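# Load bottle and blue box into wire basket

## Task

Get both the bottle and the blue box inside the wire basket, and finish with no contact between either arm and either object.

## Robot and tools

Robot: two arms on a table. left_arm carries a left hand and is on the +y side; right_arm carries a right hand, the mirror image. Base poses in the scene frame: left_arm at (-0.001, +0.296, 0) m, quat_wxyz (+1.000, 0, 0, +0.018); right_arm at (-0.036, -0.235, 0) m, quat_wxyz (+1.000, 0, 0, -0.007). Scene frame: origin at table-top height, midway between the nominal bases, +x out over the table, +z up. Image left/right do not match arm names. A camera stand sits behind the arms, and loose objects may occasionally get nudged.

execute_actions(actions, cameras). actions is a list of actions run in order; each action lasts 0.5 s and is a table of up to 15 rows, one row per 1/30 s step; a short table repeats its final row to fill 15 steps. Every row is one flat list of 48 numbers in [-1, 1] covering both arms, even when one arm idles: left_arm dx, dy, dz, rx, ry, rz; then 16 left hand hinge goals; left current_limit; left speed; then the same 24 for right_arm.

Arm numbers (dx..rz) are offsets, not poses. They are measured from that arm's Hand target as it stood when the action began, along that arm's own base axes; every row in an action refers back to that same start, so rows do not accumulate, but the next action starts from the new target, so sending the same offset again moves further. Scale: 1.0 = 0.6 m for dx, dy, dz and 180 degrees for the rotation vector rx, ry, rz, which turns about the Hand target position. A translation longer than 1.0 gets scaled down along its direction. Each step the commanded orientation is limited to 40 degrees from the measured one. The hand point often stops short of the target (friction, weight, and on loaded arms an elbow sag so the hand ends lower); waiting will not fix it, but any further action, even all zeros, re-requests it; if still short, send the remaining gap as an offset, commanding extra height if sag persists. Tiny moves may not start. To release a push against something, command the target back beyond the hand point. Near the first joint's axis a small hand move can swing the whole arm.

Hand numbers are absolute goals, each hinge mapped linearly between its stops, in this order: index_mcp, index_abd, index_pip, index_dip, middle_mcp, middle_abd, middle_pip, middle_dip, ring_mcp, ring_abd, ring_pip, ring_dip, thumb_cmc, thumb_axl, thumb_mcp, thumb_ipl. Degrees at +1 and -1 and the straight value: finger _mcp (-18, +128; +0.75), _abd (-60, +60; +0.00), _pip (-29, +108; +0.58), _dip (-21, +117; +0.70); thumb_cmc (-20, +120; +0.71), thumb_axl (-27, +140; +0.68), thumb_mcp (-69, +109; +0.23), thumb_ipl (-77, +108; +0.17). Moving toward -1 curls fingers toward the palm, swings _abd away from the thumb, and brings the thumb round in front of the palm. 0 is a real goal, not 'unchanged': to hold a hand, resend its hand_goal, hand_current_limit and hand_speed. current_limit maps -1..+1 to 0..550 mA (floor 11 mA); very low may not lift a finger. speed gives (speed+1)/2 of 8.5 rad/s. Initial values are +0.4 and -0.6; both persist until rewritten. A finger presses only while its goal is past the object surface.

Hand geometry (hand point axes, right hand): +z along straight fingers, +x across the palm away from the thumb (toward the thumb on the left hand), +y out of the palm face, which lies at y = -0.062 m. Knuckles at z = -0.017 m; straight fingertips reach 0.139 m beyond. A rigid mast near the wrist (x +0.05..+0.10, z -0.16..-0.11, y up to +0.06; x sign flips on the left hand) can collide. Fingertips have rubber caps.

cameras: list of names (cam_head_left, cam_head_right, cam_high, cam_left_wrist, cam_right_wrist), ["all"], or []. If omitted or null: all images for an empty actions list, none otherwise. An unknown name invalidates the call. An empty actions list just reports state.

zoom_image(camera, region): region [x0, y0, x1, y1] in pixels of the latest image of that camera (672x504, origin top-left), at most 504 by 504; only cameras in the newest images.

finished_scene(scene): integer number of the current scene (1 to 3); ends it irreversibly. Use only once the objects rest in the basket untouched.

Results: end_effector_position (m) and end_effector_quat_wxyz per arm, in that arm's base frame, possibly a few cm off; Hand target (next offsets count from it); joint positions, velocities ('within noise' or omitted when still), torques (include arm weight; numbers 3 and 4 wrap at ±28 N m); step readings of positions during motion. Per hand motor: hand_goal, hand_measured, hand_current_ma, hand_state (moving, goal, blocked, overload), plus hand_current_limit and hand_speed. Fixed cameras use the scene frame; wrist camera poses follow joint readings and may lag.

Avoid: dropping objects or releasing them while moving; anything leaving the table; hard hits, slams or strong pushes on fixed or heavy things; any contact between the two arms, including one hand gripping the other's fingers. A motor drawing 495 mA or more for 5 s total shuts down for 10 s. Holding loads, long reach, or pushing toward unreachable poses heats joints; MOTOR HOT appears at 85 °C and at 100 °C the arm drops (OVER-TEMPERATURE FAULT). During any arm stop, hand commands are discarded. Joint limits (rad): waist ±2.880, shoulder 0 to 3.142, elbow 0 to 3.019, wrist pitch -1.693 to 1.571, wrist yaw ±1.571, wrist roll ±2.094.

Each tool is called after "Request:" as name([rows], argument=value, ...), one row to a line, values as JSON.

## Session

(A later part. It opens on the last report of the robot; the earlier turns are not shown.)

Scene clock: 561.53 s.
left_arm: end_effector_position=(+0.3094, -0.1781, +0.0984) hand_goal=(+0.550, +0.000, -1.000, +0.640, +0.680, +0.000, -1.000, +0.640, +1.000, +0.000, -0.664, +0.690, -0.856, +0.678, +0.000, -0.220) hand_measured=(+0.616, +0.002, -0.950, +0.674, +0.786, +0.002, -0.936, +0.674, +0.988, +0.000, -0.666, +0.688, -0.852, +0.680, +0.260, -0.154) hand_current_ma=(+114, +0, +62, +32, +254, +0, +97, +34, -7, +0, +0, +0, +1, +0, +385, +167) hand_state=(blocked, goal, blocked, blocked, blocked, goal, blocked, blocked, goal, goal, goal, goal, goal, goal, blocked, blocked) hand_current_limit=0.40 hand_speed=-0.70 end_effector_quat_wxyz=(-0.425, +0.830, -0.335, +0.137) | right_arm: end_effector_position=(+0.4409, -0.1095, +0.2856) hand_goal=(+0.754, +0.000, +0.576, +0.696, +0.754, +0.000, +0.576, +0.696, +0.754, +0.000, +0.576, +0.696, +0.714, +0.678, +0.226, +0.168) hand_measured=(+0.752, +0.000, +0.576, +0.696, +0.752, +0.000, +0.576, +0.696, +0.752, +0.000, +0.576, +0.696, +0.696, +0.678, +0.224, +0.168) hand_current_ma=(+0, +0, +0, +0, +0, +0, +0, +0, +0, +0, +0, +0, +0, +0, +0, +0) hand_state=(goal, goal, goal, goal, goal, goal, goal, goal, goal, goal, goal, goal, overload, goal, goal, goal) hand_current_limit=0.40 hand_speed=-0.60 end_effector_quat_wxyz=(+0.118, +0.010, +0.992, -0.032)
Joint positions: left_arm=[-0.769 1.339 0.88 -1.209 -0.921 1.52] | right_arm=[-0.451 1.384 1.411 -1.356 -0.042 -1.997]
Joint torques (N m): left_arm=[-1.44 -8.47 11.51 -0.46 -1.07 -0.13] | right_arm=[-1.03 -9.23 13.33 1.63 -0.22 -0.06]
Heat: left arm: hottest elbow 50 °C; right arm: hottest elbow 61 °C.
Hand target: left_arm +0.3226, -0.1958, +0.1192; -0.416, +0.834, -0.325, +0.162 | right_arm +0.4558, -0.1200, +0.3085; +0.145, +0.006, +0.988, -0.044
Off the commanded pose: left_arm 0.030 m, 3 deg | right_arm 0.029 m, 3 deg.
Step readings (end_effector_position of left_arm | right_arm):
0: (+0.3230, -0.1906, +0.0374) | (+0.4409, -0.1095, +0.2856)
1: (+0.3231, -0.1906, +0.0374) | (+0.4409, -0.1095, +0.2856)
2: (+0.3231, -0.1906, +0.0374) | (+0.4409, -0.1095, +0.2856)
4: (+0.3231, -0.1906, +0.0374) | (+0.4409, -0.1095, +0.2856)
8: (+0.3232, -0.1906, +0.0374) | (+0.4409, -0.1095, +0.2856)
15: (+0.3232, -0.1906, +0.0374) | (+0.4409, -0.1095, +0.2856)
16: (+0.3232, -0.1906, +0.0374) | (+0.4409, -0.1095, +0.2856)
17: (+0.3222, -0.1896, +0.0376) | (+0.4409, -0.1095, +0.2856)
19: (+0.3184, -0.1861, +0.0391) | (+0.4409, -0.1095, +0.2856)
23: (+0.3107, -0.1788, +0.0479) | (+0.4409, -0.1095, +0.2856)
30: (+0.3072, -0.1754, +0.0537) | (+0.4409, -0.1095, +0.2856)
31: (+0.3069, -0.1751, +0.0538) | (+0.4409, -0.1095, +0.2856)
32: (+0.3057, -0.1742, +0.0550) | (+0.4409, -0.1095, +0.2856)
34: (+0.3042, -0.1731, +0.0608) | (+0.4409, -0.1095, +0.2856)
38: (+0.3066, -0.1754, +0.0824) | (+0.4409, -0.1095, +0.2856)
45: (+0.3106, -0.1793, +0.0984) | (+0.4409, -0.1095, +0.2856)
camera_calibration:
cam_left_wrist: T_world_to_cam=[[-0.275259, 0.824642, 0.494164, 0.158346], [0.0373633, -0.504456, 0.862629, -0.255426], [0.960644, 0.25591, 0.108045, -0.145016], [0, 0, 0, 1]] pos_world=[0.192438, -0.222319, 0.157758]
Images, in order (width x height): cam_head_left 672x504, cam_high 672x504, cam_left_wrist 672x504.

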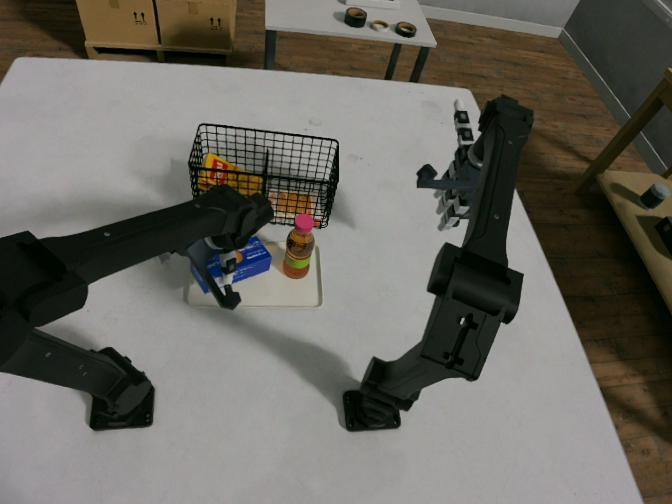

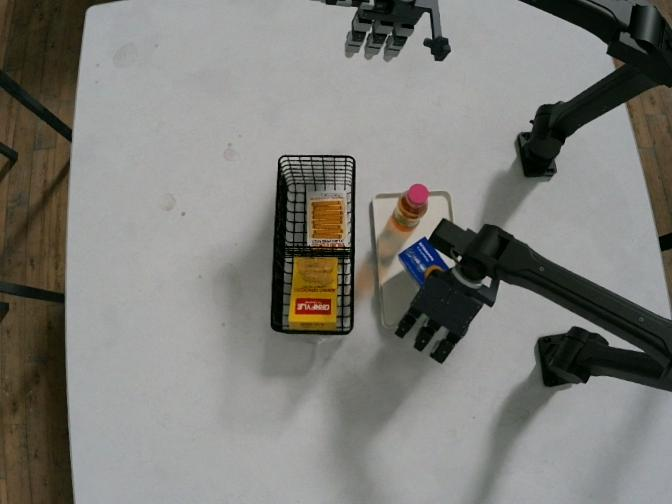

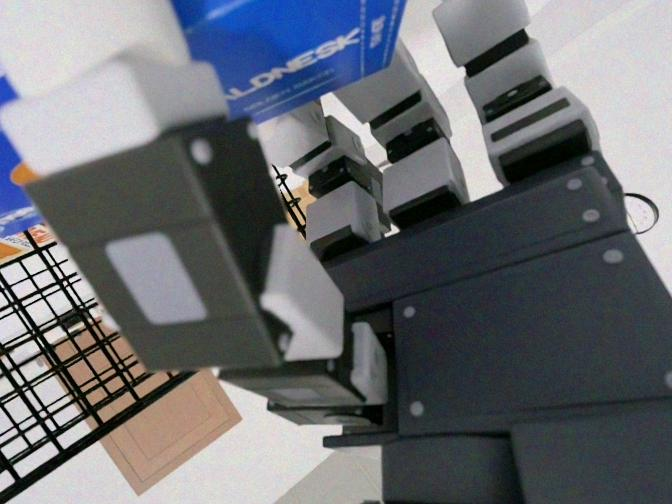

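Request:
execute_actions([
  [[0,0,-0.07,0,0,0, 0.55,0,-1,0.64,0.68,0,-1,0.64,1,0,-0.664,0.69,-0.857,0.678,0.0,-0.22,0.4,-0.7, 0,0,0,0,0,0, 0.754,0,0.576,0.696,0.754,0,0.576,0.696,0.754,0,0.576,0.696,0.714,0.678,0.226,0.168,0.4,-0.6]],
  [[0,0,-0.045,0,0,0, 0.55,0,-1,0.64,0.68,0,-1,0.64,1,0,-0.664,0.69,-0.857,0.678,0.0,-0.22,0.4,-0.7, 0,0,0,0,0,0, 0.754,0,0.576,0.696,0.754,0,0.576,0.696,0.754,0,0.576,0.696,0.714,0.678,0.226,0.168,0.4,-0.6]],
  [[0,0,-0.025,0,0,0, 0.6,0,-1,0.66,0.73,0,-1,0.66,1,0,-0.664,0.69,-0.857,0.678,0.1,-0.18,0.1,-0.8, 0,0,0,0,0,0, 0.754,0,0.576,0.696,0.754,0,0.576,0.696,0.754,0,0.576,0.696,0.714,0.678,0.226,0.168,0.4,-0.6]],
  [[0,0,0,0,0,0, 0.75,0,-0.95,0.69,0.9,0,-0.9,0.69,1,0,-0.664,0.69,-0.857,0.678,0.4,-0.157,0.2,-0.7, 0,0,0,0,0,0, 0.754,0,0.576,0.696,0.754,0,0.576,0.696,0.754,0,0.576,0.696,0.714,0.678,0.226,0.168,0.4,-0.6]],
  [[0,0,0.03,0,0,0, 0.863,0,-0.883,0.69,1,0,-0.839,0.69,1,0,-0.664,0.69,-0.857,0.678,0.55,-0.157,0.3,-0.6, 0,0,0,0,0,0, 0.754,0,0.576,0.696,0.754,0,0.576,0.696,0.754,0,0.576,0.696,0.714,0.678,0.226,0.168,0.4,-0.6]],
  [[0,0,0.1,0,0,0, 0.863,0,-0.883,0.69,1,0,-0.839,0.69,1,0,-0.664,0.69,-0.857,0.678,0.55,-0.157,0.3,-0.6, 0,0,0,0,0,0, 0.754,0,0.576,0.696,0.754,0,0.576,0.696,0.754,0,0.576,0.696,0.714,0.678,0.226,0.168,0.4,-0.6]],
], cameras=["cam_head_left","cam_high"])

Request:
zoom_image(camera="cam_head_left", region=[170, 160, 350, 320])

Request:
zoom_image(camera="cam_high", region=[360, 160, 520, 350])

Scene clock: 596.37 s.
left_arm: end_effector_position=(+0.3122, -0.1821, +0.0990) hand_goal=(+0.864, +0.000, -0.882, +0.690, +1.000, +0.000, -0.838, +0.690, +1.000, +0.000, -0.664, +0.690, -0.856, +0.678, +0.550, -0.156) hand_measured=(+0.852, +0.002, -0.884, +0.688, +0.986, +0.000, -0.840, +0.688, +0.988, +0.000, -0.666, +0.688, -0.856, +0.680, +0.542, -0.154) hand_current_ma=(-6, +0, +0, +0, -7, +0, +0, +0, -7, +0, +0, +0, +0, +0, -5, +0) hand_state=(goal, goal, goal, goal, goal, goal, goal, goal, goal, goal, goal, goal, goal, goal, goal, goal) hand_current_limit=0.30 hand_speed=-0.60 end_effector_quat_wxyz=(-0.422, +0.832, -0.330, +0.147) | right_arm: end_effector_position=(+0.4409, -0.1095, +0.2856) hand_goal=(+0.754, +0.000, +0.576, +0.696, +0.754, +0.000, +0.576, +0.696, +0.754, +0.000, +0.576, +0.696, +0.714, +0.678, +0.226, +0.168) hand_measured=(+0.752, +0.000, +0.576, +0.696, +0.752, +0.000, +0.576, +0.696, +0.752, +0.000, +0.576, +0.696, +0.696, +0.678, +0.224, +0.168) hand_current_ma=(+0, +0, +0, +0, +0, +0, +0, +0, +0, +0, +0, +0, +0, +0, +0, +0) hand_state=(goal, goal, goal, goal, goal, goal, goal, goal, goal, goal, goal, goal, overload, goal, goal, goal) hand_current_limit=0.40 hand_speed=-0.60 end_effector_quat_wxyz=(+0.118, +0.010, +0.992, -0.032)
Joint positions: left_arm=[-0.773 1.336 0.878 -1.19 -0.923 1.516] | right_arm=[-0.451 1.384 1.411 -1.356 -0.042 -1.997]
Joint torques (N m): left_arm=[-1.03 -7.59 10.89 -0.38 -1.02 -0.08] | right_arm=[-0.5 -8.88 13.33 1.61 -0.19 -0.06]
Heat: left arm: hottest elbow 52 °C; right arm: hottest elbow 61 °C.
Hand target: left_arm +0.3226, -0.1957, +0.1132; -0.416, +0.834, -0.325, +0.162 | right_arm +0.4558, -0.1200, +0.3085; +0.145, +0.006, +0.988, -0.044
Off the commanded pose: left_arm 0.022 m, 2 deg | right_arm 0.029 m, 3 deg.
Step readings (end_effector_position of left_arm | right_arm):
0: (+0.3094, -0.1781, +0.0984) | (+0.4409, -0.1095, +0.2856)
1: (+0.3094, -0.1781, +0.0984) | (+0.4409, -0.1095, +0.2856)
2: (+0.3101, -0.1788, +0.0982) | (+0.4409, -0.1095, +0.2856)
4: (+0.3149, -0.1834, +0.0961) | (+0.4409, -0.1095, +0.2856)
8: (+0.3205, -0.1888, +0.0843) | (+0.4409, -0.1095, +0.2856)
15: (+0.3178, -0.1862, +0.0713) | (+0.4409, -0.1095, +0.2856)
16: (+0.3181, -0.1865, +0.0714) | (+0.4409, -0.1095, +0.2856)
17: (+0.3190, -0.1873, +0.0708) | (+0.4409, -0.1095, +0.2856)
19: (+0.3210, -0.1893, +0.0673) | (+0.4409, -0.1095, +0.2856)
23: (+0.3198, -0.1881, +0.0539) | (+0.4409, -0.1095, +0.2856)
30: (+0.3208, -0.1890, +0.0487) | (+0.4409, -0.1095, +0.2856)
31: (+0.3209, -0.1891, +0.0487) | (+0.4409, -0.1095, +0.2856)
32: (+0.3213, -0.1894, +0.0482) | (+0.4409, -0.1095, +0.2856)
34: (+0.3226, -0.1907, +0.0464) | (+0.4409, -0.1095, +0.2856)
38: (+0.3230, -0.1910, +0.0404) | (+0.4409, -0.1095, +0.2856)
45: (+0.3241, -0.1911, +0.0400) | (+0.4409, -0.1095, +0.2856)
46: (+0.3241, -0.1911, +0.0400) | (+0.4409, -0.1095, +0.2856)
47: (+0.3242, -0.1914, +0.0400) | (+0.4409, -0.1095, +0.2856)
49: (+0.3239, -0.1914, +0.0394) | (+0.4409, -0.1095, +0.2856)
53: (+0.3232, -0.1908, +0.0377) | (+0.4409, -0.1095, +0.2856)
60: (+0.3231, -0.1906, +0.0375) | (+0.4409, -0.1095, +0.2856)
61: (+0.3230, -0.1907, +0.0374) | (+0.4409, -0.1095, +0.2856)
62: (+0.3230, -0.1906, +0.0374) | (+0.4409, -0.1095, +0.2856)
64: (+0.3210, -0.1898, +0.0372) | (+0.4409, -0.1095, +0.2856)
68: (+0.3187, -0.1888, +0.0387) | (+0.4409, -0.1095, +0.2856)
75: (+0.3169, -0.1870, +0.0411) | (+0.4409, -0.1095, +0.2856)
76: (+0.3165, -0.1866, +0.0412) | (+0.4409, -0.1095, +0.2856)
77: (+0.3151, -0.1852, +0.0424) | (+0.4409, -0.1095, +0.2856)
79: (+0.3102, -0.1805, +0.0498) | (+0.4409, -0.1095, +0.2856)
83: (+0.3086, -0.1790, +0.0761) | (+0.4409, -0.1095, +0.2856)
90: (+0.3140, -0.1839, +0.0990) | (+0.4409, -0.1095, +0.2856)
Images, in order (width x height): cam_head_left 672x504, cam_high 672x504.

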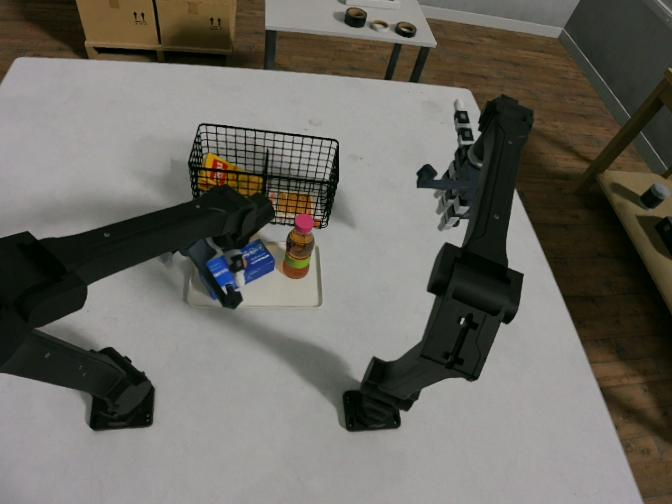

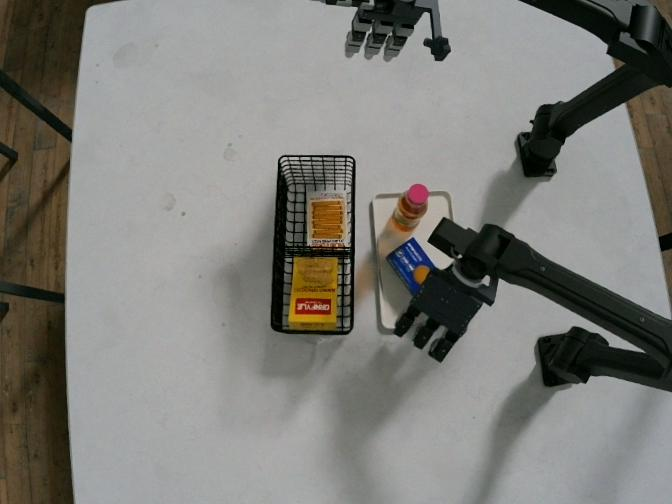

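Scaled by 2.800 from the camera's 672x504 image, which has a finer 960x720 frame.

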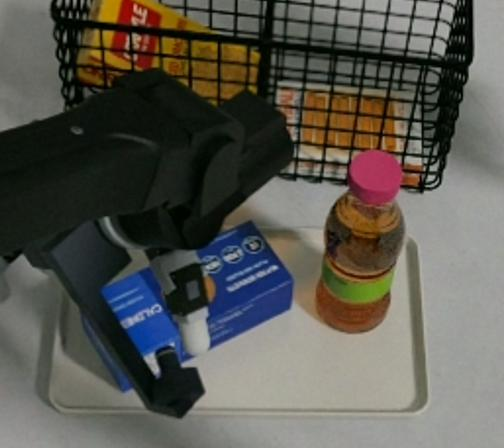

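Scaled by 2.653 from the camera's 672x504 image, which has a finer 960x720 frame.

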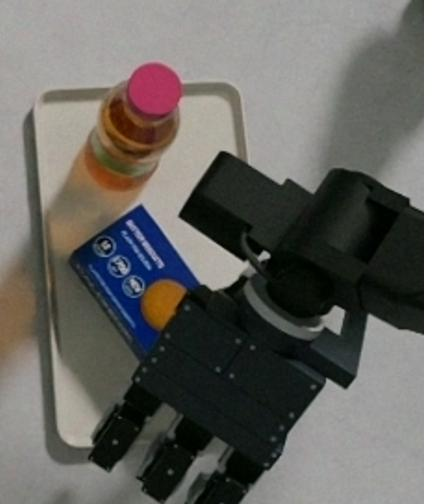

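Request:
execute_actions([
  [[-0.023,0.068,0.012,0,0,-0.1295, 0.863,0,-0.883,0.69,0.616,0,-1,0.69,0.616,0,-1,0.69,-0.514,0.678,0.52,-0.157,0.3,-0.6, 0,0,0,0,0,0, 0.754,0,0.576,0.696,0.754,0,0.576,0.696,0.754,0,0.576,0.696,0.714,0.678,0.226,0.168,0.4,-0.6]],
  [[0,0,-0.08,0,0,0, 0.863,0,-0.883,0.69,0.616,0,-1,0.69,0.616,0,-1,0.69,-0.514,0.678,0.52,-0.157,0.3,-0.6, 0,0,0,0,0,0, 0.754,0,0.576,0.696,0.754,0,0.576,0.696,0.754,0,0.576,0.696,0.714,0.678,0.226,0.168,0.4,-0.6]],
], cameras=["cam_head_left","cam_high","cam_left_wrist"])

Request:
zoom_image(camera="cam_head_left", region=[170, 160, 350, 320])

Request:
zoom_image(camera="cam_high", region=[360, 160, 520, 350])

Scene clock: 600.67 s.
left_arm: end_effector_position=(+0.3023, -0.1566, +0.0694) hand_goal=(+0.864, +0.000, -0.882, +0.690, +0.616, +0.000, -1.000, +0.690, +0.616, +0.000, -1.000, +0.690, -0.514, +0.678, +0.520, -0.156) hand_measured=(+0.852, +0.002, -0.884, +0.688, +0.614, +0.000, -0.992, +0.688, +0.614, +0.000, -0.994, +0.688, -0.518, +0.680, +0.518, -0.154) hand_current_ma=(-6, +0, +0, +0, +0, +0, +2, +0, +0, +0, +2, +0, -1, +0, +0, +0) hand_state=(goal, goal, goal, goal, goal, goal, goal, goal, goal, goal, goal, goal, goal, goal, goal, goal) hand_current_limit=0.30 hand_speed=-0.60 end_effector_quat_wxyz=(-0.396, +0.774, -0.443, +0.218) | right_arm: end_effector_position=(+0.4409, -0.1095, +0.2856) hand_goal=(+0.754, +0.000, +0.576, +0.696, +0.754, +0.000, +0.576, +0.696, +0.754, +0.000, +0.576, +0.696, +0.714, +0.678, +0.226, +0.168) hand_measured=(+0.752, +0.000, +0.576, +0.696, +0.752, +0.000, +0.576, +0.696, +0.752, +0.000, +0.576, +0.696, +0.696, +0.678, +0.224, +0.168) hand_current_ma=(+0, +0, +0, +0, +0, +0, +0, +0, +0, +0, +0, +0, +0, +0, +0, +0) hand_state=(goal, goal, goal, goal, goal, goal, goal, goal, goal, goal, goal, goal, overload, goal, goal, goal) hand_current_limit=0.40 hand_speed=-0.60 end_effector_quat_wxyz=(+0.118, +0.010, +0.992, -0.032)
Joint positions: left_arm=[-0.709 1.141 0.609 -0.641 -0.873 2.09] | right_arm=[-0.451 1.384 1.411 -1.356 -0.042 -1.997]
Joint torques (N m): left_arm=[0.62 -5.19 8.49 1.4 -0.88 0.06] | right_arm=[-0.79 -8.76 13.41 1.68 -0.24 -0.09]
Heat: left arm: hottest elbow 52 °C; right arm: hottest elbow 61 °C.
Hand target: left_arm +0.3088, -0.1548, +0.0723; -0.374, +0.751, -0.487, +0.243 | right_arm +0.4558, -0.1200, +0.3085; +0.145, +0.006, +0.988, -0.044
Off the commanded pose: left_arm 0.007 m, 7 deg | right_arm 0.029 m, 3 deg.
joint sent to its limit (left arm) — joint 6 (wrist roll), upper limit. The joint targets are off in orientation, not in position.
Step readings (end_effector_position of left_arm | right_arm):
0: (+0.3122, -0.1821, +0.0990) | (+0.4409, -0.1095, +0.2856)
1: (+0.3124, -0.1818, +0.0991) | (+0.4409, -0.1095, +0.2856)
2: (+0.3143, -0.1808, +0.1000) | (+0.4409, -0.1095, +0.2856)
4: (+0.3180, -0.1775, +0.1026) | (+0.4409, -0.1095, +0.2856)
8: (+0.3119, -0.1676, +0.1116) | (+0.4409, -0.1095, +0.2856)
15: (+0.3092, -0.1615, +0.1224) | (+0.4409, -0.1095, +0.2856)
16: (+0.3087, -0.1610, +0.1213) | (+0.4409, -0.1095, +0.2856)
17: (+0.3091, -0.1611, +0.1191) | (+0.4409, -0.1095, +0.2856)
19: (+0.3084, -0.1614, +0.1090) | (+0.4409, -0.1095, +0.2856)
23: (+0.3002, -0.1557, +0.0816) | (+0.4409, -0.1095, +0.2856)
30: (+0.3011, -0.1556, +0.0689) | (+0.4409, -0.1095, +0.2856)
camera_calibration:
cam_left_wrist: T_world_to_cam=[[-0.0393086, 0.883672, 0.466454, 0.0928456], [-0.140271, -0.467072, 0.873022, -0.16056], [0.989333, -0.0311126, 0.142313, -0.196544], [0, 0, 0, 1]] pos_world=[0.175575, -0.163153, 0.124836]
Images, in order (width x height): cam_head_left 672x504, cam_high 672x504, cam_left_wrist 672x504.

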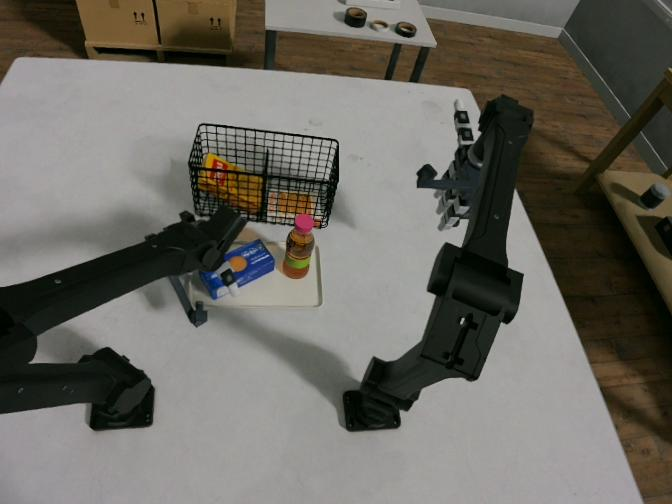

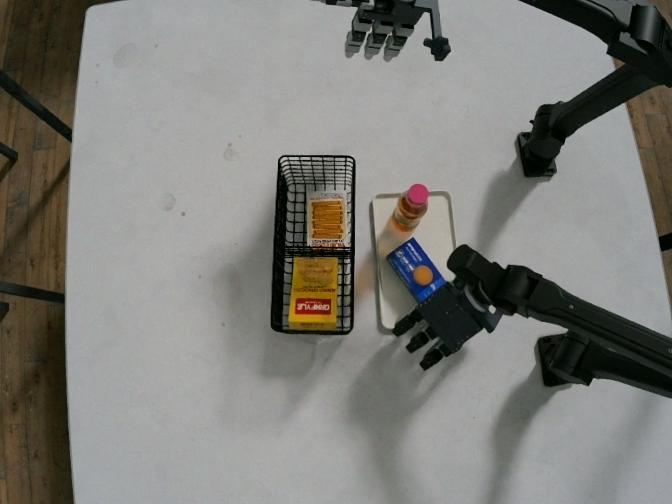

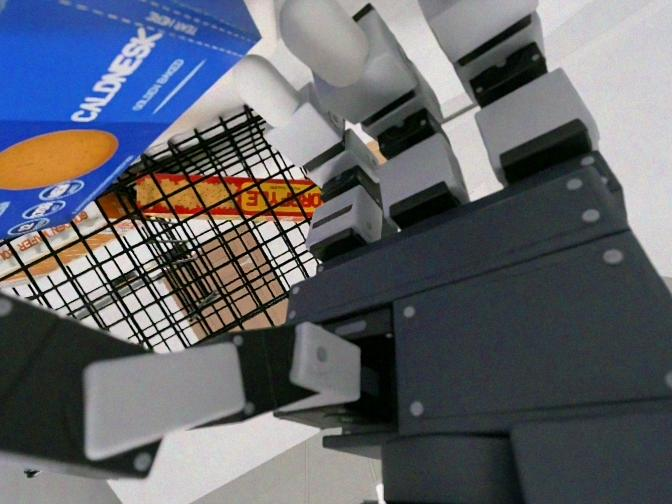

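Scaled by 2.800 from the camera's 672x504 image, which has a finer 960x720 frame.

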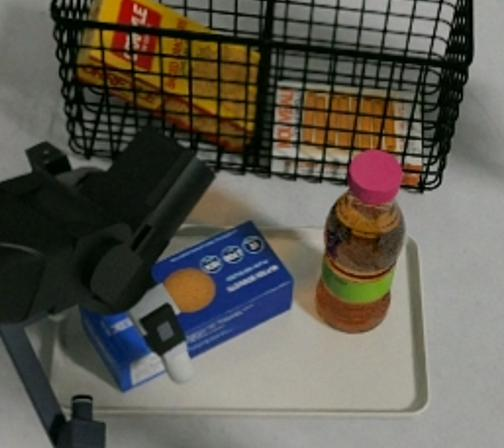

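Scaled by 2.653 from the camera's 672x504 image, which has a finer 960x720 frame.

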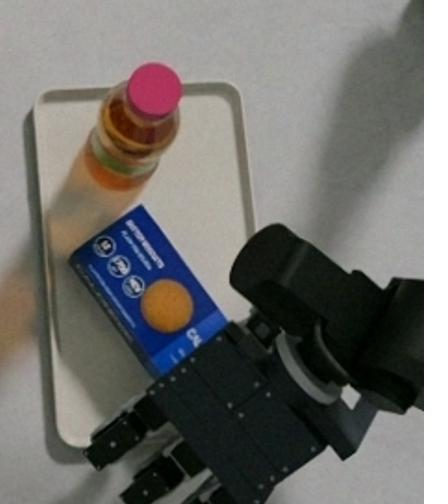

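Request:
execute_actions([
  [[-0.008,0.014,-0.062,0,0,0, 0.863,0,-0.883,0.69,0.616,0,-1,0.69,0.616,0,-1,0.69,-0.514,0.678,0.52,-0.157,0.3,-0.6, 0,0,0,0,0,0, 0.754,0,0.576,0.696,0.754,0,0.576,0.696,0.754,0,0.576,0.696,0.714,0.678,0.226,0.168,0.4,-0.6]],
  [[0,0,0,0,0,0, 0.76,0,-1,0.69,0.616,0,-1,0.69,0.616,0,-1,0.69,-0.514,0.678,0.28,-0.157,0.2,-0.7, 0,0,0,0,0,0, 0.754,0,0.576,0.696,0.754,0,0.576,0.696,0.754,0,0.576,0.696,0.714,0.678,0.226,0.168,0.4,-0.6]],
  [[0,0,0,0,0,0, 0.60,0,-1,0.66,0.616,0,-1,0.69,0.616,0,-1,0.69,-0.514,0.678,0.02,-0.2,0.3,-0.7, 0,0,0,0,0,0, 0.754,0,0.576,0.696,0.754,0,0.576,0.696,0.754,0,0.576,0.696,0.714,0.678,0.226,0.168,0.4,-0.6]],
  [[0,0,0,0,0,0, 0.54,0,-1,0.60,0.616,0,-1,0.69,0.616,0,-1,0.69,-0.514,0.678,-0.02,-0.25,0.4,-0.7, 0,0,0,0,0,0, 0.754,0,0.576,0.696,0.754,0,0.576,0.696,0.754,0,0.576,0.696,0.714,0.678,0.226,0.168,0.4,-0.6]],
], cameras=["cam_head_left","cam_left_wrist"])

Request:
zoom_image(camera="cam_head_left", region=[170, 160, 350, 320])

Scene clock: 607.50 s.
left_arm: end_effector_position=(+0.2995, -0.1485, +0.0345) hand_goal=(+0.540, +0.000, -1.000, +0.600, +0.616, +0.000, -1.000, +0.690, +0.616, +0.000, -1.000, +0.690, -0.514, +0.678, -0.020, -0.250) hand_measured=(+0.724, +0.002, -0.948, +0.652, +0.614, +0.000, -0.992, +0.688, +0.614, +0.000, -0.994, +0.688, -0.516, +0.686, +0.268, -0.196) hand_current_ma=(+385, +0, +67, +70, +0, +0, +2, +0, +0, +0, +2, +0, +0, +4, +385, +125) hand_state=(blocked, goal, blocked, blocked, goal, goal, goal, goal, goal, goal, goal, goal, goal, goal, blocked, blocked) hand_current_limit=0.40 hand_speed=-0.70 end_effector_quat_wxyz=(-0.399, +0.776, -0.437, +0.219) | right_arm: end_effector_position=(+0.4409, -0.1095, +0.2856) hand_goal=(+0.754, +0.000, +0.576, +0.696, +0.754, +0.000, +0.576, +0.696, +0.754, +0.000, +0.576, +0.696, +0.714, +0.678, +0.226, +0.168) hand_measured=(+0.752, +0.000, +0.576, +0.696, +0.752, +0.000, +0.576, +0.696, +0.752, +0.000, +0.576, +0.696, +0.696, +0.678, +0.224, +0.168) hand_current_ma=(+0, +0, +0, +0, +0, +0, +0, +0, +0, +0, +0, +0, +0, +0, +0, +0) hand_state=(goal, goal, goal, goal, goal, goal, goal, goal, goal, goal, goal, goal, overload, goal, goal, goal) hand_current_limit=0.40 hand_speed=-0.60 end_effector_quat_wxyz=(+0.118, +0.010, +0.992, -0.032)
Joint positions: left_arm=[-0.699 1.192 0.531 -0.503 -0.88 2.092] | right_arm=[-0.451 1.384 1.411 -1.356 -0.042 -1.997]
Joint torques (N m): left_arm=[0.62 -5.13 7.82 1.28 -0.67 0.05] | right_arm=[-0.97 -8.82 13.3 1.65 -0.22 -0.07]
Heat: left arm: hottest elbow 51 °C; right arm: hottest elbow 61 °C.
Hand target: left_arm +0.3041, -0.1466, +0.0353; -0.374, +0.751, -0.487, +0.243 | right_arm +0.4558, -0.1200, +0.3085; +0.145, +0.006, +0.988, -0.044
Off the commanded pose: left_arm 0.005 m, 7 deg | right_arm 0.029 m, 3 deg.
joint sent to its limit (left arm) — joint 6 (wrist roll), upper limit. The joint targets are off in orientation, not in position.
Step readings (end_effector_position of left_arm | right_arm):
0: (+0.3023, -0.1566, +0.0694) | (+0.4409, -0.1095, +0.2856)
1: (+0.3025, -0.1568, +0.0695) | (+0.4409, -0.1095, +0.2856)
2: (+0.3032, -0.1572, +0.0685) | (+0.4409, -0.1095, +0.2856)
4: (+0.3041, -0.1571, +0.0635) | (+0.4409, -0.1095, +0.2856)
8: (+0.2976, -0.1494, +0.0434) | (+0.4409, -0.1095, +0.2856)
15: (+0.2967, -0.1473, +0.0331) | (+0.4409, -0.1095, +0.2856)
16: (+0.2972, -0.1476, +0.0334) | (+0.4409, -0.1095, +0.2856)
17: (+0.2976, -0.1479, +0.0335) | (+0.4409, -0.1095, +0.2856)
19: (+0.2979, -0.1482, +0.0336) | (+0.4409, -0.1095, +0.2856)
23: (+0.2981, -0.1484, +0.0337) | (+0.4409, -0.1095, +0.2856)
30: (+0.2982, -0.1485, +0.0338) | (+0.4409, -0.1095, +0.2856)
31: (+0.2982, -0.1485, +0.0338) | (+0.4409, -0.1095, +0.2856)
32: (+0.2982, -0.1485, +0.0338) | (+0.4409, -0.1095, +0.2856)
34: (+0.2986, -0.1484, +0.0340) | (+0.4409, -0.1095, +0.2856)
38: (+0.2993, -0.1483, +0.0344) | (+0.4409, -0.1095, +0.2856)
45: (+0.2994, -0.1484, +0.0344) | (+0.4409, -0.1095, +0.2856)
46: (+0.2994, -0.1484, +0.0344) | (+0.4409, -0.1095, +0.2856)
47: (+0.2994, -0.1484, +0.0344) | (+0.4409, -0.1095, +0.2856)
49: (+0.2994, -0.1483, +0.0344) | (+0.4409, -0.1095, +0.2856)
53: (+0.2995, -0.1485, +0.0345) | (+0.4409, -0.1095, +0.2856)
60: (+0.2995, -0.1485, +0.0345) | (+0.4409, -0.1095, +0.2856)
camera_calibration:
cam_left_wrist: T_world_to_cam=[[-0.0539527, 0.883196, 0.46589, 0.106199], [-0.143938, -0.468576, 0.871618, -0.125676], [0.988115, -0.0200331, 0.152406, -0.186955], [0, 0, 0, 1]] pos_world=[0.172373, -0.156429, 0.0885577]
Images, in order (width x height): cam_head_left 672x504, cam_left_wrist 672x504.

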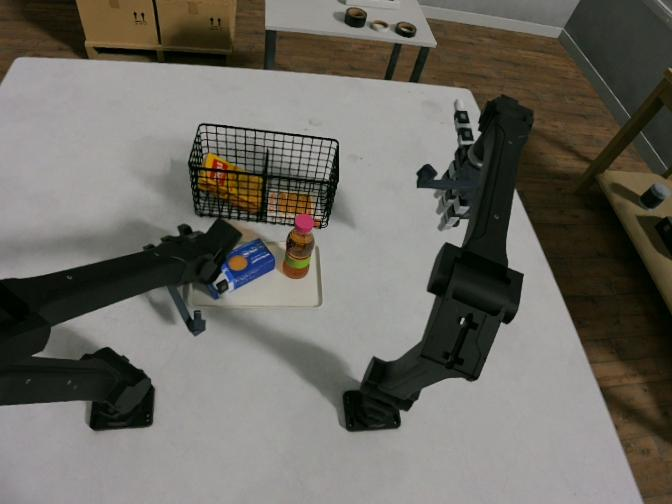

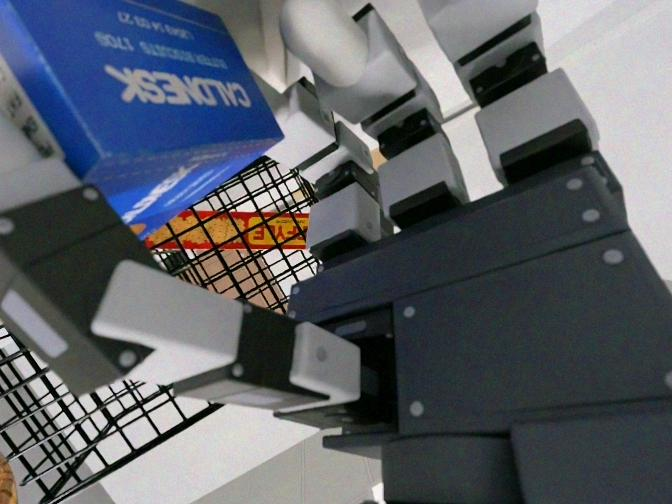

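Scaled by 2.800 from the camera's 672x504 image, which has a finer 960x720 frame.

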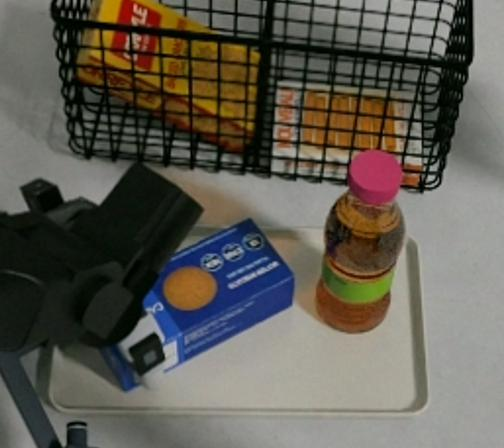

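Request:
execute_actions([
  [[0.004,-0.007,0.08,0,0,0, 0.54,0,-1,0.60,0.616,0,-1,0.69,0.616,0,-1,0.69,-0.514,0.678,-0.02,-0.25,0.45,-0.7, 0,0,0,0,0,0, 0.754,0,0.576,0.696,0.754,0,0.576,0.696,0.754,0,0.576,0.696,0.714,0.678,0.226,0.168,0.4,-0.6]],
  [[0.0116,-0.022,0.06,0,0,0, 0.54,0,-1,0.60,0.616,0,-1,0.69,0.616,0,-1,0.69,-0.514,0.678,-0.02,-0.25,0.45,-0.7, 0,0,0,0,0,0, 0.754,0,0.576,0.696,0.754,0,0.576,0.696,0.754,0,0.576,0.696,0.714,0.678,0.226,0.168,0.4,-0.6]],
], cameras=["cam_head_left","cam_left_wrist"])

Request:
zoom_image(camera="cam_head_left", region=[170, 160, 350, 320])

Scene clock: 612.23 s.
left_arm: end_effector_position=(+0.2987, -0.1486, +0.0940) hand_goal=(+0.540, +0.000, -1.000, +0.600, +0.616, +0.000, -1.000, +0.690, +0.616, +0.000, -1.000, +0.690, -0.514, +0.678, -0.020, -0.250) hand_measured=(+0.724, +0.002, -0.918, +0.652, +0.614, +0.000, -0.992, +0.688, +0.614, +0.000, -0.994, +0.688, -0.512, +0.684, +0.252, -0.208) hand_current_ma=(+399, +0, +149, +70, +0, +0, +2, +0, +0, +0, +2, +0, +0, +2, +399, +81) hand_state=(blocked, goal, blocked, blocked, goal, goal, goal, goal, goal, goal, goal, goal, goal, goal, blocked, blocked) hand_current_limit=0.45 hand_speed=-0.70 end_effector_quat_wxyz=(-0.401, +0.773, -0.449, +0.199) | right_arm: end_effector_position=(+0.4409, -0.1095, +0.2856) hand_goal=(+0.754, +0.000, +0.576, +0.696, +0.754, +0.000, +0.576, +0.696, +0.754, +0.000, +0.576, +0.696, +0.714, +0.678, +0.226, +0.168) hand_measured=(+0.752, +0.000, +0.576, +0.696, +0.752, +0.000, +0.576, +0.696, +0.752, +0.000, +0.576, +0.696, +0.696, +0.678, +0.224, +0.168) hand_current_ma=(+0, +0, +0, +0, +0, +0, +0, +0, +0, +0, +0, +0, +0, +0, +0, +0) hand_state=(goal, goal, goal, goal, goal, goal, goal, goal, goal, goal, goal, goal, overload, goal, goal, goal) hand_current_limit=0.40 hand_speed=-0.60 end_effector_quat_wxyz=(+0.118, +0.010, +0.992, -0.032)
Joint positions: left_arm=[-0.699 1.103 0.662 -0.768 -0.876 2.096] | right_arm=[-0.451 1.384 1.411 -1.356 -0.042 -1.997]
Joint torques (N m): left_arm=[-1.2 -5.83 12.55 0.55 -0.78 0.02] | right_arm=[-1.38 -8.94 13.46 1.58 -0.2 -0.1]
Heat: left arm: hottest elbow 51 °C; right arm: hottest elbow 61 °C.
Hand target: left_arm +0.3134, -0.1640, +0.1192; -0.374, +0.751, -0.487, +0.243 | right_arm +0.4558, -0.1200, +0.3085; +0.145, +0.006, +0.988, -0.044
Off the commanded pose: left_arm 0.033 m, 8 deg | right_arm 0.029 m, 3 deg.
joint sent to its limit (left arm) — joint 6 (wrist roll), upper limit. The joint targets are off in orientation, not in position.
Step readings (end_effector_position of left_arm | right_arm):
0: (+0.2995, -0.1485, +0.0345) | (+0.4409, -0.1095, +0.2856)
1: (+0.2996, -0.1484, +0.0345) | (+0.4409, -0.1095, +0.2856)
2: (+0.2987, -0.1477, +0.0351) | (+0.4409, -0.1095, +0.2856)
4: (+0.2942, -0.1440, +0.0376) | (+0.4409, -0.1095, +0.2856)
8: (+0.2869, -0.1378, +0.0469) | (+0.4409, -0.1095, +0.2856)
15: (+0.2885, -0.1389, +0.0577) | (+0.4409, -0.1095, +0.2856)
16: (+0.2884, -0.1388, +0.0579) | (+0.4409, -0.1095, +0.2856)
17: (+0.2877, -0.1382, +0.0589) | (+0.4409, -0.1095, +0.2856)
19: (+0.2873, -0.1378, +0.0635) | (+0.4409, -0.1095, +0.2856)
23: (+0.2950, -0.1443, +0.0818) | (+0.4409, -0.1095, +0.2856)
30: (+0.2999, -0.1492, +0.0945) | (+0.4409, -0.1095, +0.2856)
camera_calibration:
cam_left_wrist: T_world_to_cam=[[-0.0318554, 0.869544, 0.492827, 0.0674116], [-0.112065, -0.493076, 0.862738, -0.190117], [0.99319, -0.0277461, 0.113153, -0.194165], [0, 0, 0, 1]] pos_world=[0.173685, -0.157747, 0.152769]
Images, in order (width x height): cam_head_left 672x504, cam_left_wrist 672x504.

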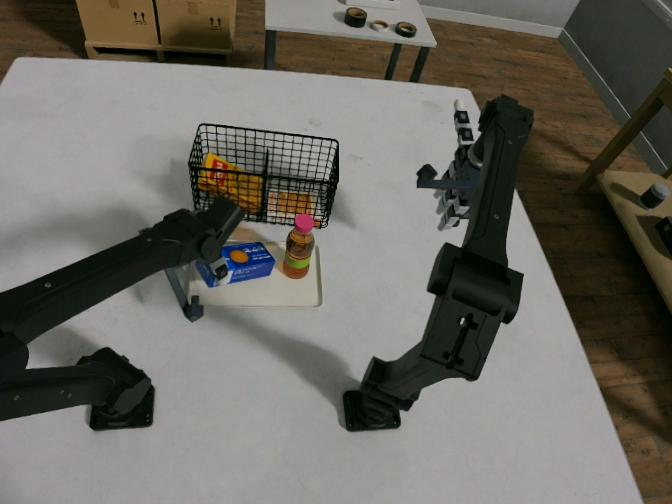

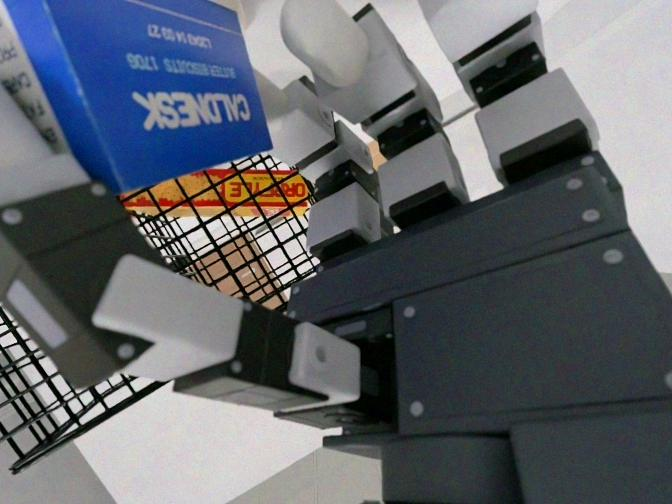

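Scaled by 2.800 from the camera's 672x504 image, which has a finer 960x720 frame.

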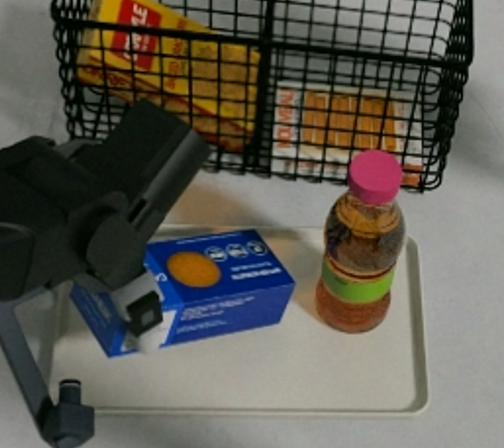

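Request:
execute_actions([
  [[0.023,-0.044,0.058,0,0,0, 0.54,0,-1,0.60,0.616,0,-1,0.69,0.616,0,-1,0.69,-0.514,0.678,-0.02,-0.25,0.45,-0.7, 0,0,0,0,0,0, 0.754,0,0.576,0.696,0.754,0,0.576,0.696,0.754,0,0.576,0.696,0.714,0.678,0.226,0.168,0.4,-0.6]],
  [[0.027,-0.052,0.047,0,0,0, 0.54,0,-1,0.60,0.616,0,-1,0.69,0.616,0,-1,0.69,-0.514,0.678,-0.02,-0.25,0.45,-0.7, 0,0,0,0,0,0, 0.754,0,0.576,0.696,0.754,0,0.576,0.696,0.754,0,0.576,0.696,0.714,0.678,0.226,0.168,0.4,-0.6]],
], cameras=["cam_head_left","cam_high","cam_left_wrist"])

Request:
zoom_image(camera="cam_head_left", region=[170, 160, 350, 320])

Request:
zoom_image(camera="cam_high", region=[360, 160, 520, 350])

Scene clock: 618.20 s.
left_arm: end_effector_position=(+0.3306, -0.2055, +0.1585) hand_goal=(+0.540, +0.000, -1.000, +0.600, +0.616, +0.000, -1.000, +0.690, +0.616, +0.000, -1.000, +0.690, -0.514, +0.678, -0.020, -0.250) hand_measured=(+0.720, +0.002, -0.918, +0.652, +0.614, +0.000, -0.992, +0.688, +0.614, +0.000, -0.994, +0.688, -0.518, +0.680, +0.252, -0.208) hand_current_ma=(+399, +0, +149, +70, +0, +0, +2, +0, +0, +0, +2, +0, -1, +0, +399, +81) hand_state=(blocked, goal, blocked, blocked, goal, goal, goal, goal, goal, goal, goal, goal, goal, goal, blocked, blocked) hand_current_limit=0.45 hand_speed=-0.70 end_effector_quat_wxyz=(-0.388, +0.763, -0.471, +0.213) | right_arm: end_effector_position=(+0.4409, -0.1095, +0.2856) hand_goal=(+0.754, +0.000, +0.576, +0.696, +0.754, +0.000, +0.576, +0.696, +0.754, +0.000, +0.576, +0.696, +0.714, +0.678, +0.226, +0.168) hand_measured=(+0.752, +0.000, +0.576, +0.696, +0.752, +0.000, +0.576, +0.696, +0.752, +0.000, +0.576, +0.696, +0.696, +0.678, +0.224, +0.168) hand_current_ma=(+0, +0, +0, +0, +0, +0, +0, +0, +0, +0, +0, +0, +0, +0, +0, +0) hand_state=(goal, goal, goal, goal, goal, goal, goal, goal, goal, goal, goal, goal, overload, goal, goal, goal) hand_current_limit=0.40 hand_speed=-0.60 end_effector_quat_wxyz=(+0.118, +0.010, +0.992, -0.032)
Joint positions: left_arm=[-0.752 1.193 0.911 -0.918 -0.86 2.097] | right_arm=[-0.451 1.384 1.411 -1.356 -0.042 -1.997]
Joint torques (N m): left_arm=[-1.2 -6.71 13.45 0.57 -0.74 0] | right_arm=[-1.32 -8.88 13.35 1.66 -0.18 -0.06]
Heat: left arm: hottest elbow 51 °C; right arm: hottest elbow 61 °C.
Hand target: left_arm +0.3434, -0.2216, +0.1822; -0.374, +0.751, -0.487, +0.243 | right_arm +0.4558, -0.1200, +0.3085; +0.145, +0.006, +0.988, -0.044
Off the commanded pose: left_arm 0.031 m, 4 deg | right_arm 0.029 m, 3 deg.
joint sent to its limit (left arm) — joint 6 (wrist roll), upper limit. The joint targets are off in orientation, not in position.
Step readings (end_effector_position of left_arm | right_arm):
0: (+0.2987, -0.1486, +0.0940) | (+0.4409, -0.1095, +0.2856)
1: (+0.2987, -0.1486, +0.0941) | (+0.4409, -0.1095, +0.2856)
2: (+0.2982, -0.1488, +0.0953) | (+0.4409, -0.1095, +0.2856)
4: (+0.2989, -0.1513, +0.1014) | (+0.4409, -0.1095, +0.2856)
8: (+0.3098, -0.1674, +0.1237) | (+0.4409, -0.1095, +0.2856)
15: (+0.3157, -0.1760, +0.1354) | (+0.4409, -0.1095, +0.2856)
16: (+0.3153, -0.1757, +0.1346) | (+0.4409, -0.1095, +0.2856)
17: (+0.3146, -0.1764, +0.1342) | (+0.4409, -0.1095, +0.2856)
19: (+0.3161, -0.1799, +0.1367) | (+0.4409, -0.1095, +0.2856)
23: (+0.3269, -0.1980, +0.1507) | (+0.4409, -0.1095, +0.2856)
30: (+0.3311, -0.2060, +0.1600) | (+0.4409, -0.1095, +0.2856)
camera_calibration:
cam_left_wrist: T_world_to_cam=[[0.0215932, 0.877839, 0.47847, 0.07244], [-0.137627, -0.471415, 0.871107, -0.258643], [0.990249, -0.0846603, 0.110635, -0.245124], [0, 0, 0, 1]] pos_world=[0.205574, -0.206271, 0.217765]
Images, in order (width x height): cam_head_left 672x504, cam_high 672x504, cam_left_wrist 672x504.

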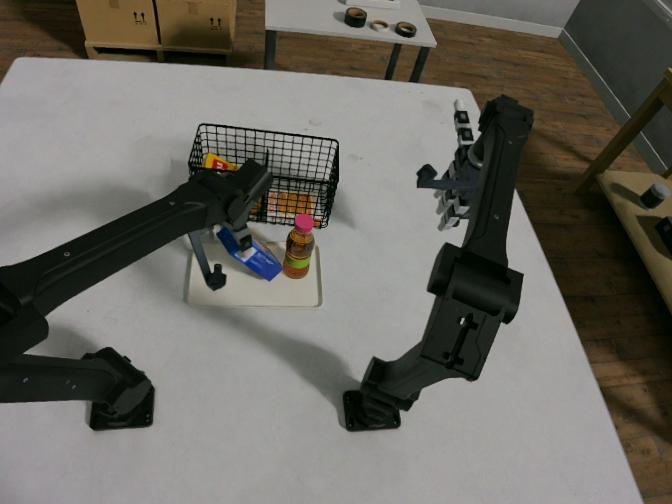

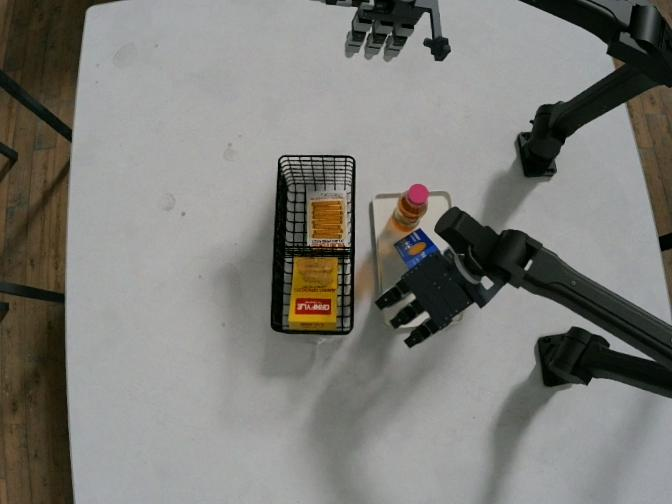

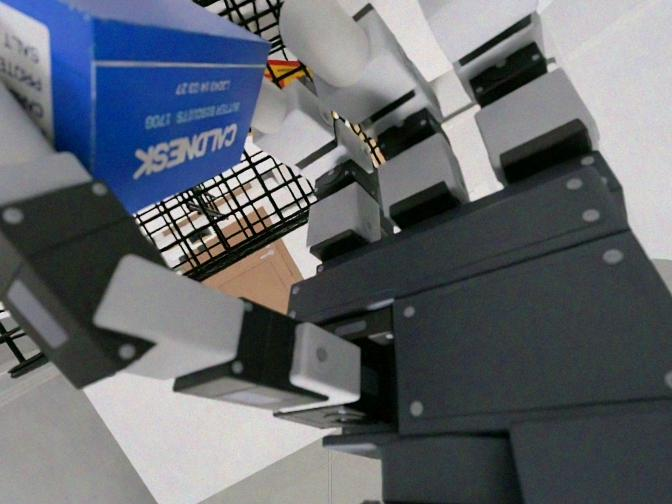

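Scaled by 2.800 from the camera's 672x504 image, which has a finer 960x720 frame.

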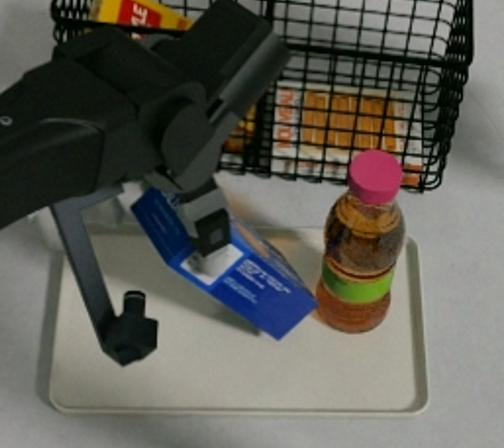

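Scaled by 2.653 from the camera's 672x504 image, which has a finer 960x720 frame.

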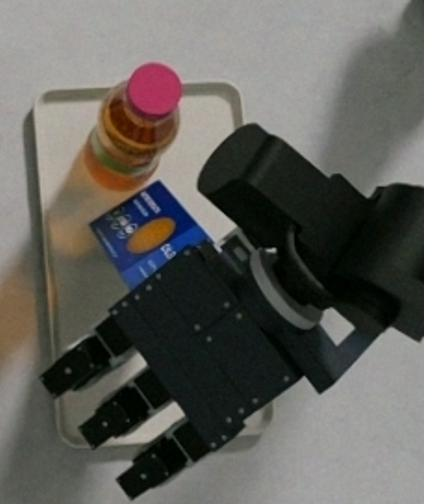

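Request:
execute_actions([
  [[0,0,0.06,0,0,0, 0.54,0,-1,0.60,0.616,0,-1,0.69,0.616,0,-1,0.69,-0.514,0.678,-0.02,-0.25,0.45,-0.7, 0,0,0,0,0,0, 0.754,0,0.576,0.696,0.754,0,0.576,0.696,0.754,0,0.576,0.696,0.714,0.678,0.226,0.168,0.4,-0.6]],
  [[0,0,0.10,0,0,0, 0.54,0,-1,0.60,0.616,0,-1,0.69,0.616,0,-1,0.69,-0.514,0.678,-0.02,-0.25,0.45,-0.7, 0,0,0,0,0,0, 0.754,0,0.576,0.696,0.754,0,0.576,0.696,0.754,0,0.576,0.696,0.714,0.678,0.226,0.168,0.4,-0.6]],
  [[0,0,0.10,0,0,0, 0.54,0,-1,0.60,0.616,0,-1,0.69,0.616,0,-1,0.69,-0.514,0.678,-0.02,-0.25,0.45,-0.7, 0,0,0,0,0,0, 0.754,0,0.576,0.696,0.754,0,0.576,0.696,0.754,0,0.576,0.696,0.714,0.678,0.226,0.168,0.4,-0.6]],
], cameras=["cam_head_left","cam_high","cam_left_wrist"])

Request:
zoom_image(camera="cam_head_left", region=[170, 60, 350, 280])

Scene clock: 625.07 s.
left_arm: end_effector_position=(+0.3364, -0.2114, +0.3085) hand_goal=(+0.540, +0.000, -1.000, +0.600, +0.616, +0.000, -1.000, +0.690, +0.616, +0.000, -1.000, +0.690, -0.514, +0.678, -0.020, -0.250) hand_measured=(+0.718, +0.002, -0.918, +0.652, +0.614, +0.000, -0.992, +0.688, +0.614, +0.000, -0.994, +0.688, -0.520, +0.678, +0.252, -0.208) hand_current_ma=(+399, +0, +149, +70, +0, +0, +2, +0, +0, +0, +2, +0, -2, +0, +399, +81) hand_state=(blocked, goal, blocked, blocked, goal, goal, goal, goal, goal, goal, goal, goal, goal, goal, blocked, blocked) hand_current_limit=0.45 hand_speed=-0.70 end_effector_quat_wxyz=(-0.389, +0.762, -0.475, +0.207) | right_arm: end_effector_position=(+0.4409, -0.1095, +0.2856) hand_goal=(+0.754, +0.000, +0.576, +0.696, +0.754, +0.000, +0.576, +0.696, +0.754, +0.000, +0.576, +0.696, +0.714, +0.678, +0.226, +0.168) hand_measured=(+0.752, +0.000, +0.576, +0.696, +0.752, +0.000, +0.576, +0.696, +0.752, +0.000, +0.576, +0.696, +0.696, +0.678, +0.224, +0.168) hand_current_ma=(+0, +0, +0, +0, +0, +0, +0, +0, +0, +0, +0, +0, +0, +0, +0, +0) hand_state=(goal, goal, goal, goal, goal, goal, goal, goal, goal, goal, goal, goal, overload, goal, goal, goal) hand_current_limit=0.40 hand_speed=-0.60 end_effector_quat_wxyz=(+0.118, +0.010, +0.992, -0.032)
Joint positions: left_arm=[-0.752 1.191 1.309 -1.331 -0.858 2.098] | right_arm=[-0.451 1.384 1.411 -1.356 -0.042 -1.997]
Joint torques (N m): left_arm=[-1.14 -7.65 14.12 0.64 -0.81 -0.01] | right_arm=[-1.2 -9.05 13.39 1.57 -0.2 -0.09]
Heat: left arm: hottest elbow 51 °C; right arm: hottest elbow 61 °C.
Hand target: left_arm +0.3434, -0.2216, +0.3382; -0.374, +0.751, -0.487, +0.243 | right_arm +0.4558, -0.1200, +0.3085; +0.145, +0.006, +0.988, -0.044
Off the commanded pose: left_arm 0.032 m, 5 deg | right_arm 0.029 m, 3 deg.
joint sent to its limit (left arm) — joint 6 (wrist roll), upper limit. The joint targets are off in orientation, not in position.
Step readings (end_effector_position of left_arm | right_arm):
0: (+0.3306, -0.2055, +0.1585) | (+0.4409, -0.1095, +0.2856)
1: (+0.3306, -0.2055, +0.1588) | (+0.4409, -0.1095, +0.2856)
2: (+0.3297, -0.2048, +0.1595) | (+0.4409, -0.1095, +0.2856)
4: (+0.3281, -0.2035, +0.1637) | (+0.4409, -0.1095, +0.2856)
8: (+0.3306, -0.2058, +0.1777) | (+0.4409, -0.1095, +0.2856)
15: (+0.3313, -0.2065, +0.1843) | (+0.4409, -0.1095, +0.2856)
16: (+0.3311, -0.2063, +0.1845) | (+0.4409, -0.1095, +0.2856)
17: (+0.3298, -0.2052, +0.1862) | (+0.4409, -0.1095, +0.2856)
19: (+0.3276, -0.2033, +0.1943) | (+0.4409, -0.1095, +0.2856)
23: (+0.3325, -0.2077, +0.2258) | (+0.4409, -0.1095, +0.2856)
30: (+0.3355, -0.2104, +0.2505) | (+0.4409, -0.1095, +0.2856)
31: (+0.3351, -0.2101, +0.2506) | (+0.4409, -0.1095, +0.2856)
32: (+0.3334, -0.2086, +0.2516) | (+0.4409, -0.1095, +0.2856)
34: (+0.3309, -0.2064, +0.2594) | (+0.4409, -0.1095, +0.2856)
38: (+0.3340, -0.2090, +0.2909) | (+0.4409, -0.1095, +0.2856)
45: (+0.3369, -0.2116, +0.3132) | (+0.4409, -0.1095, +0.2856)
camera_calibration:
cam_left_wrist: T_world_to_cam=[[0.0284516, 0.873516, 0.485964, 0.000132022], [-0.12809, -0.478966, 0.868438, -0.395263], [0.991354, -0.0869555, 0.0982614, -0.265], [0, 0, 0, 1]] pos_world=[0.212076, -0.212477, 0.369237]
Images, in order (width x height): cam_head_left 672x504, cam_high 672x504, cam_left_wrist 672x504.

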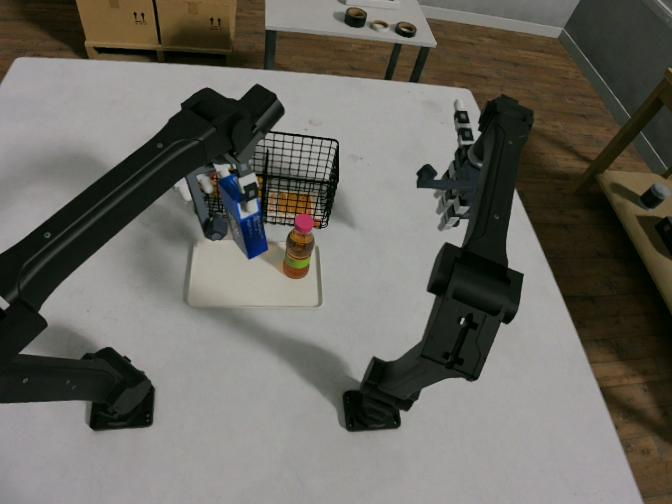

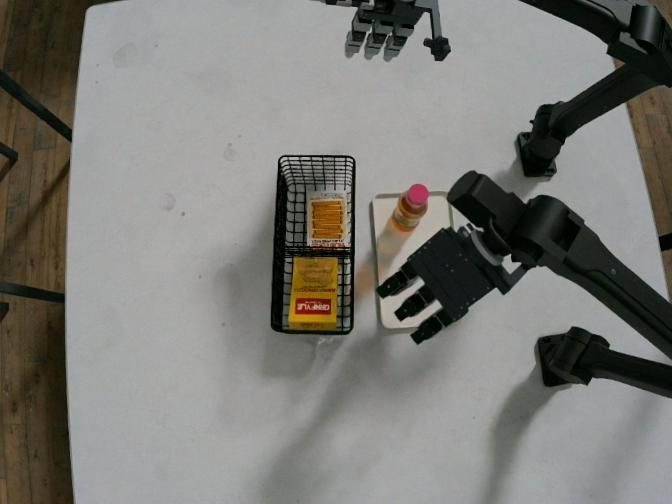

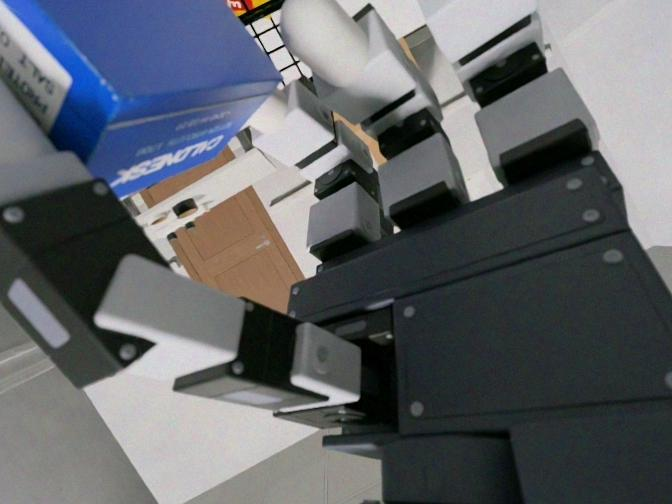

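Scaled by 2.291 from the camera's 672x504 image, which has a finer 960x720 frame.

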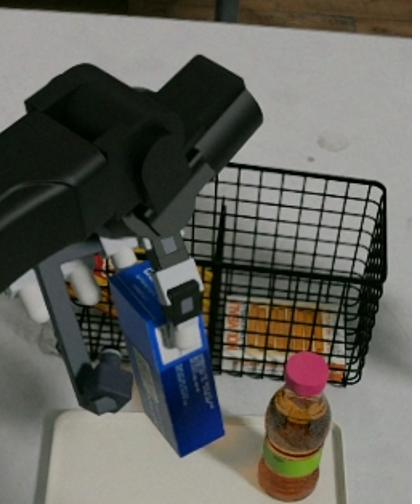

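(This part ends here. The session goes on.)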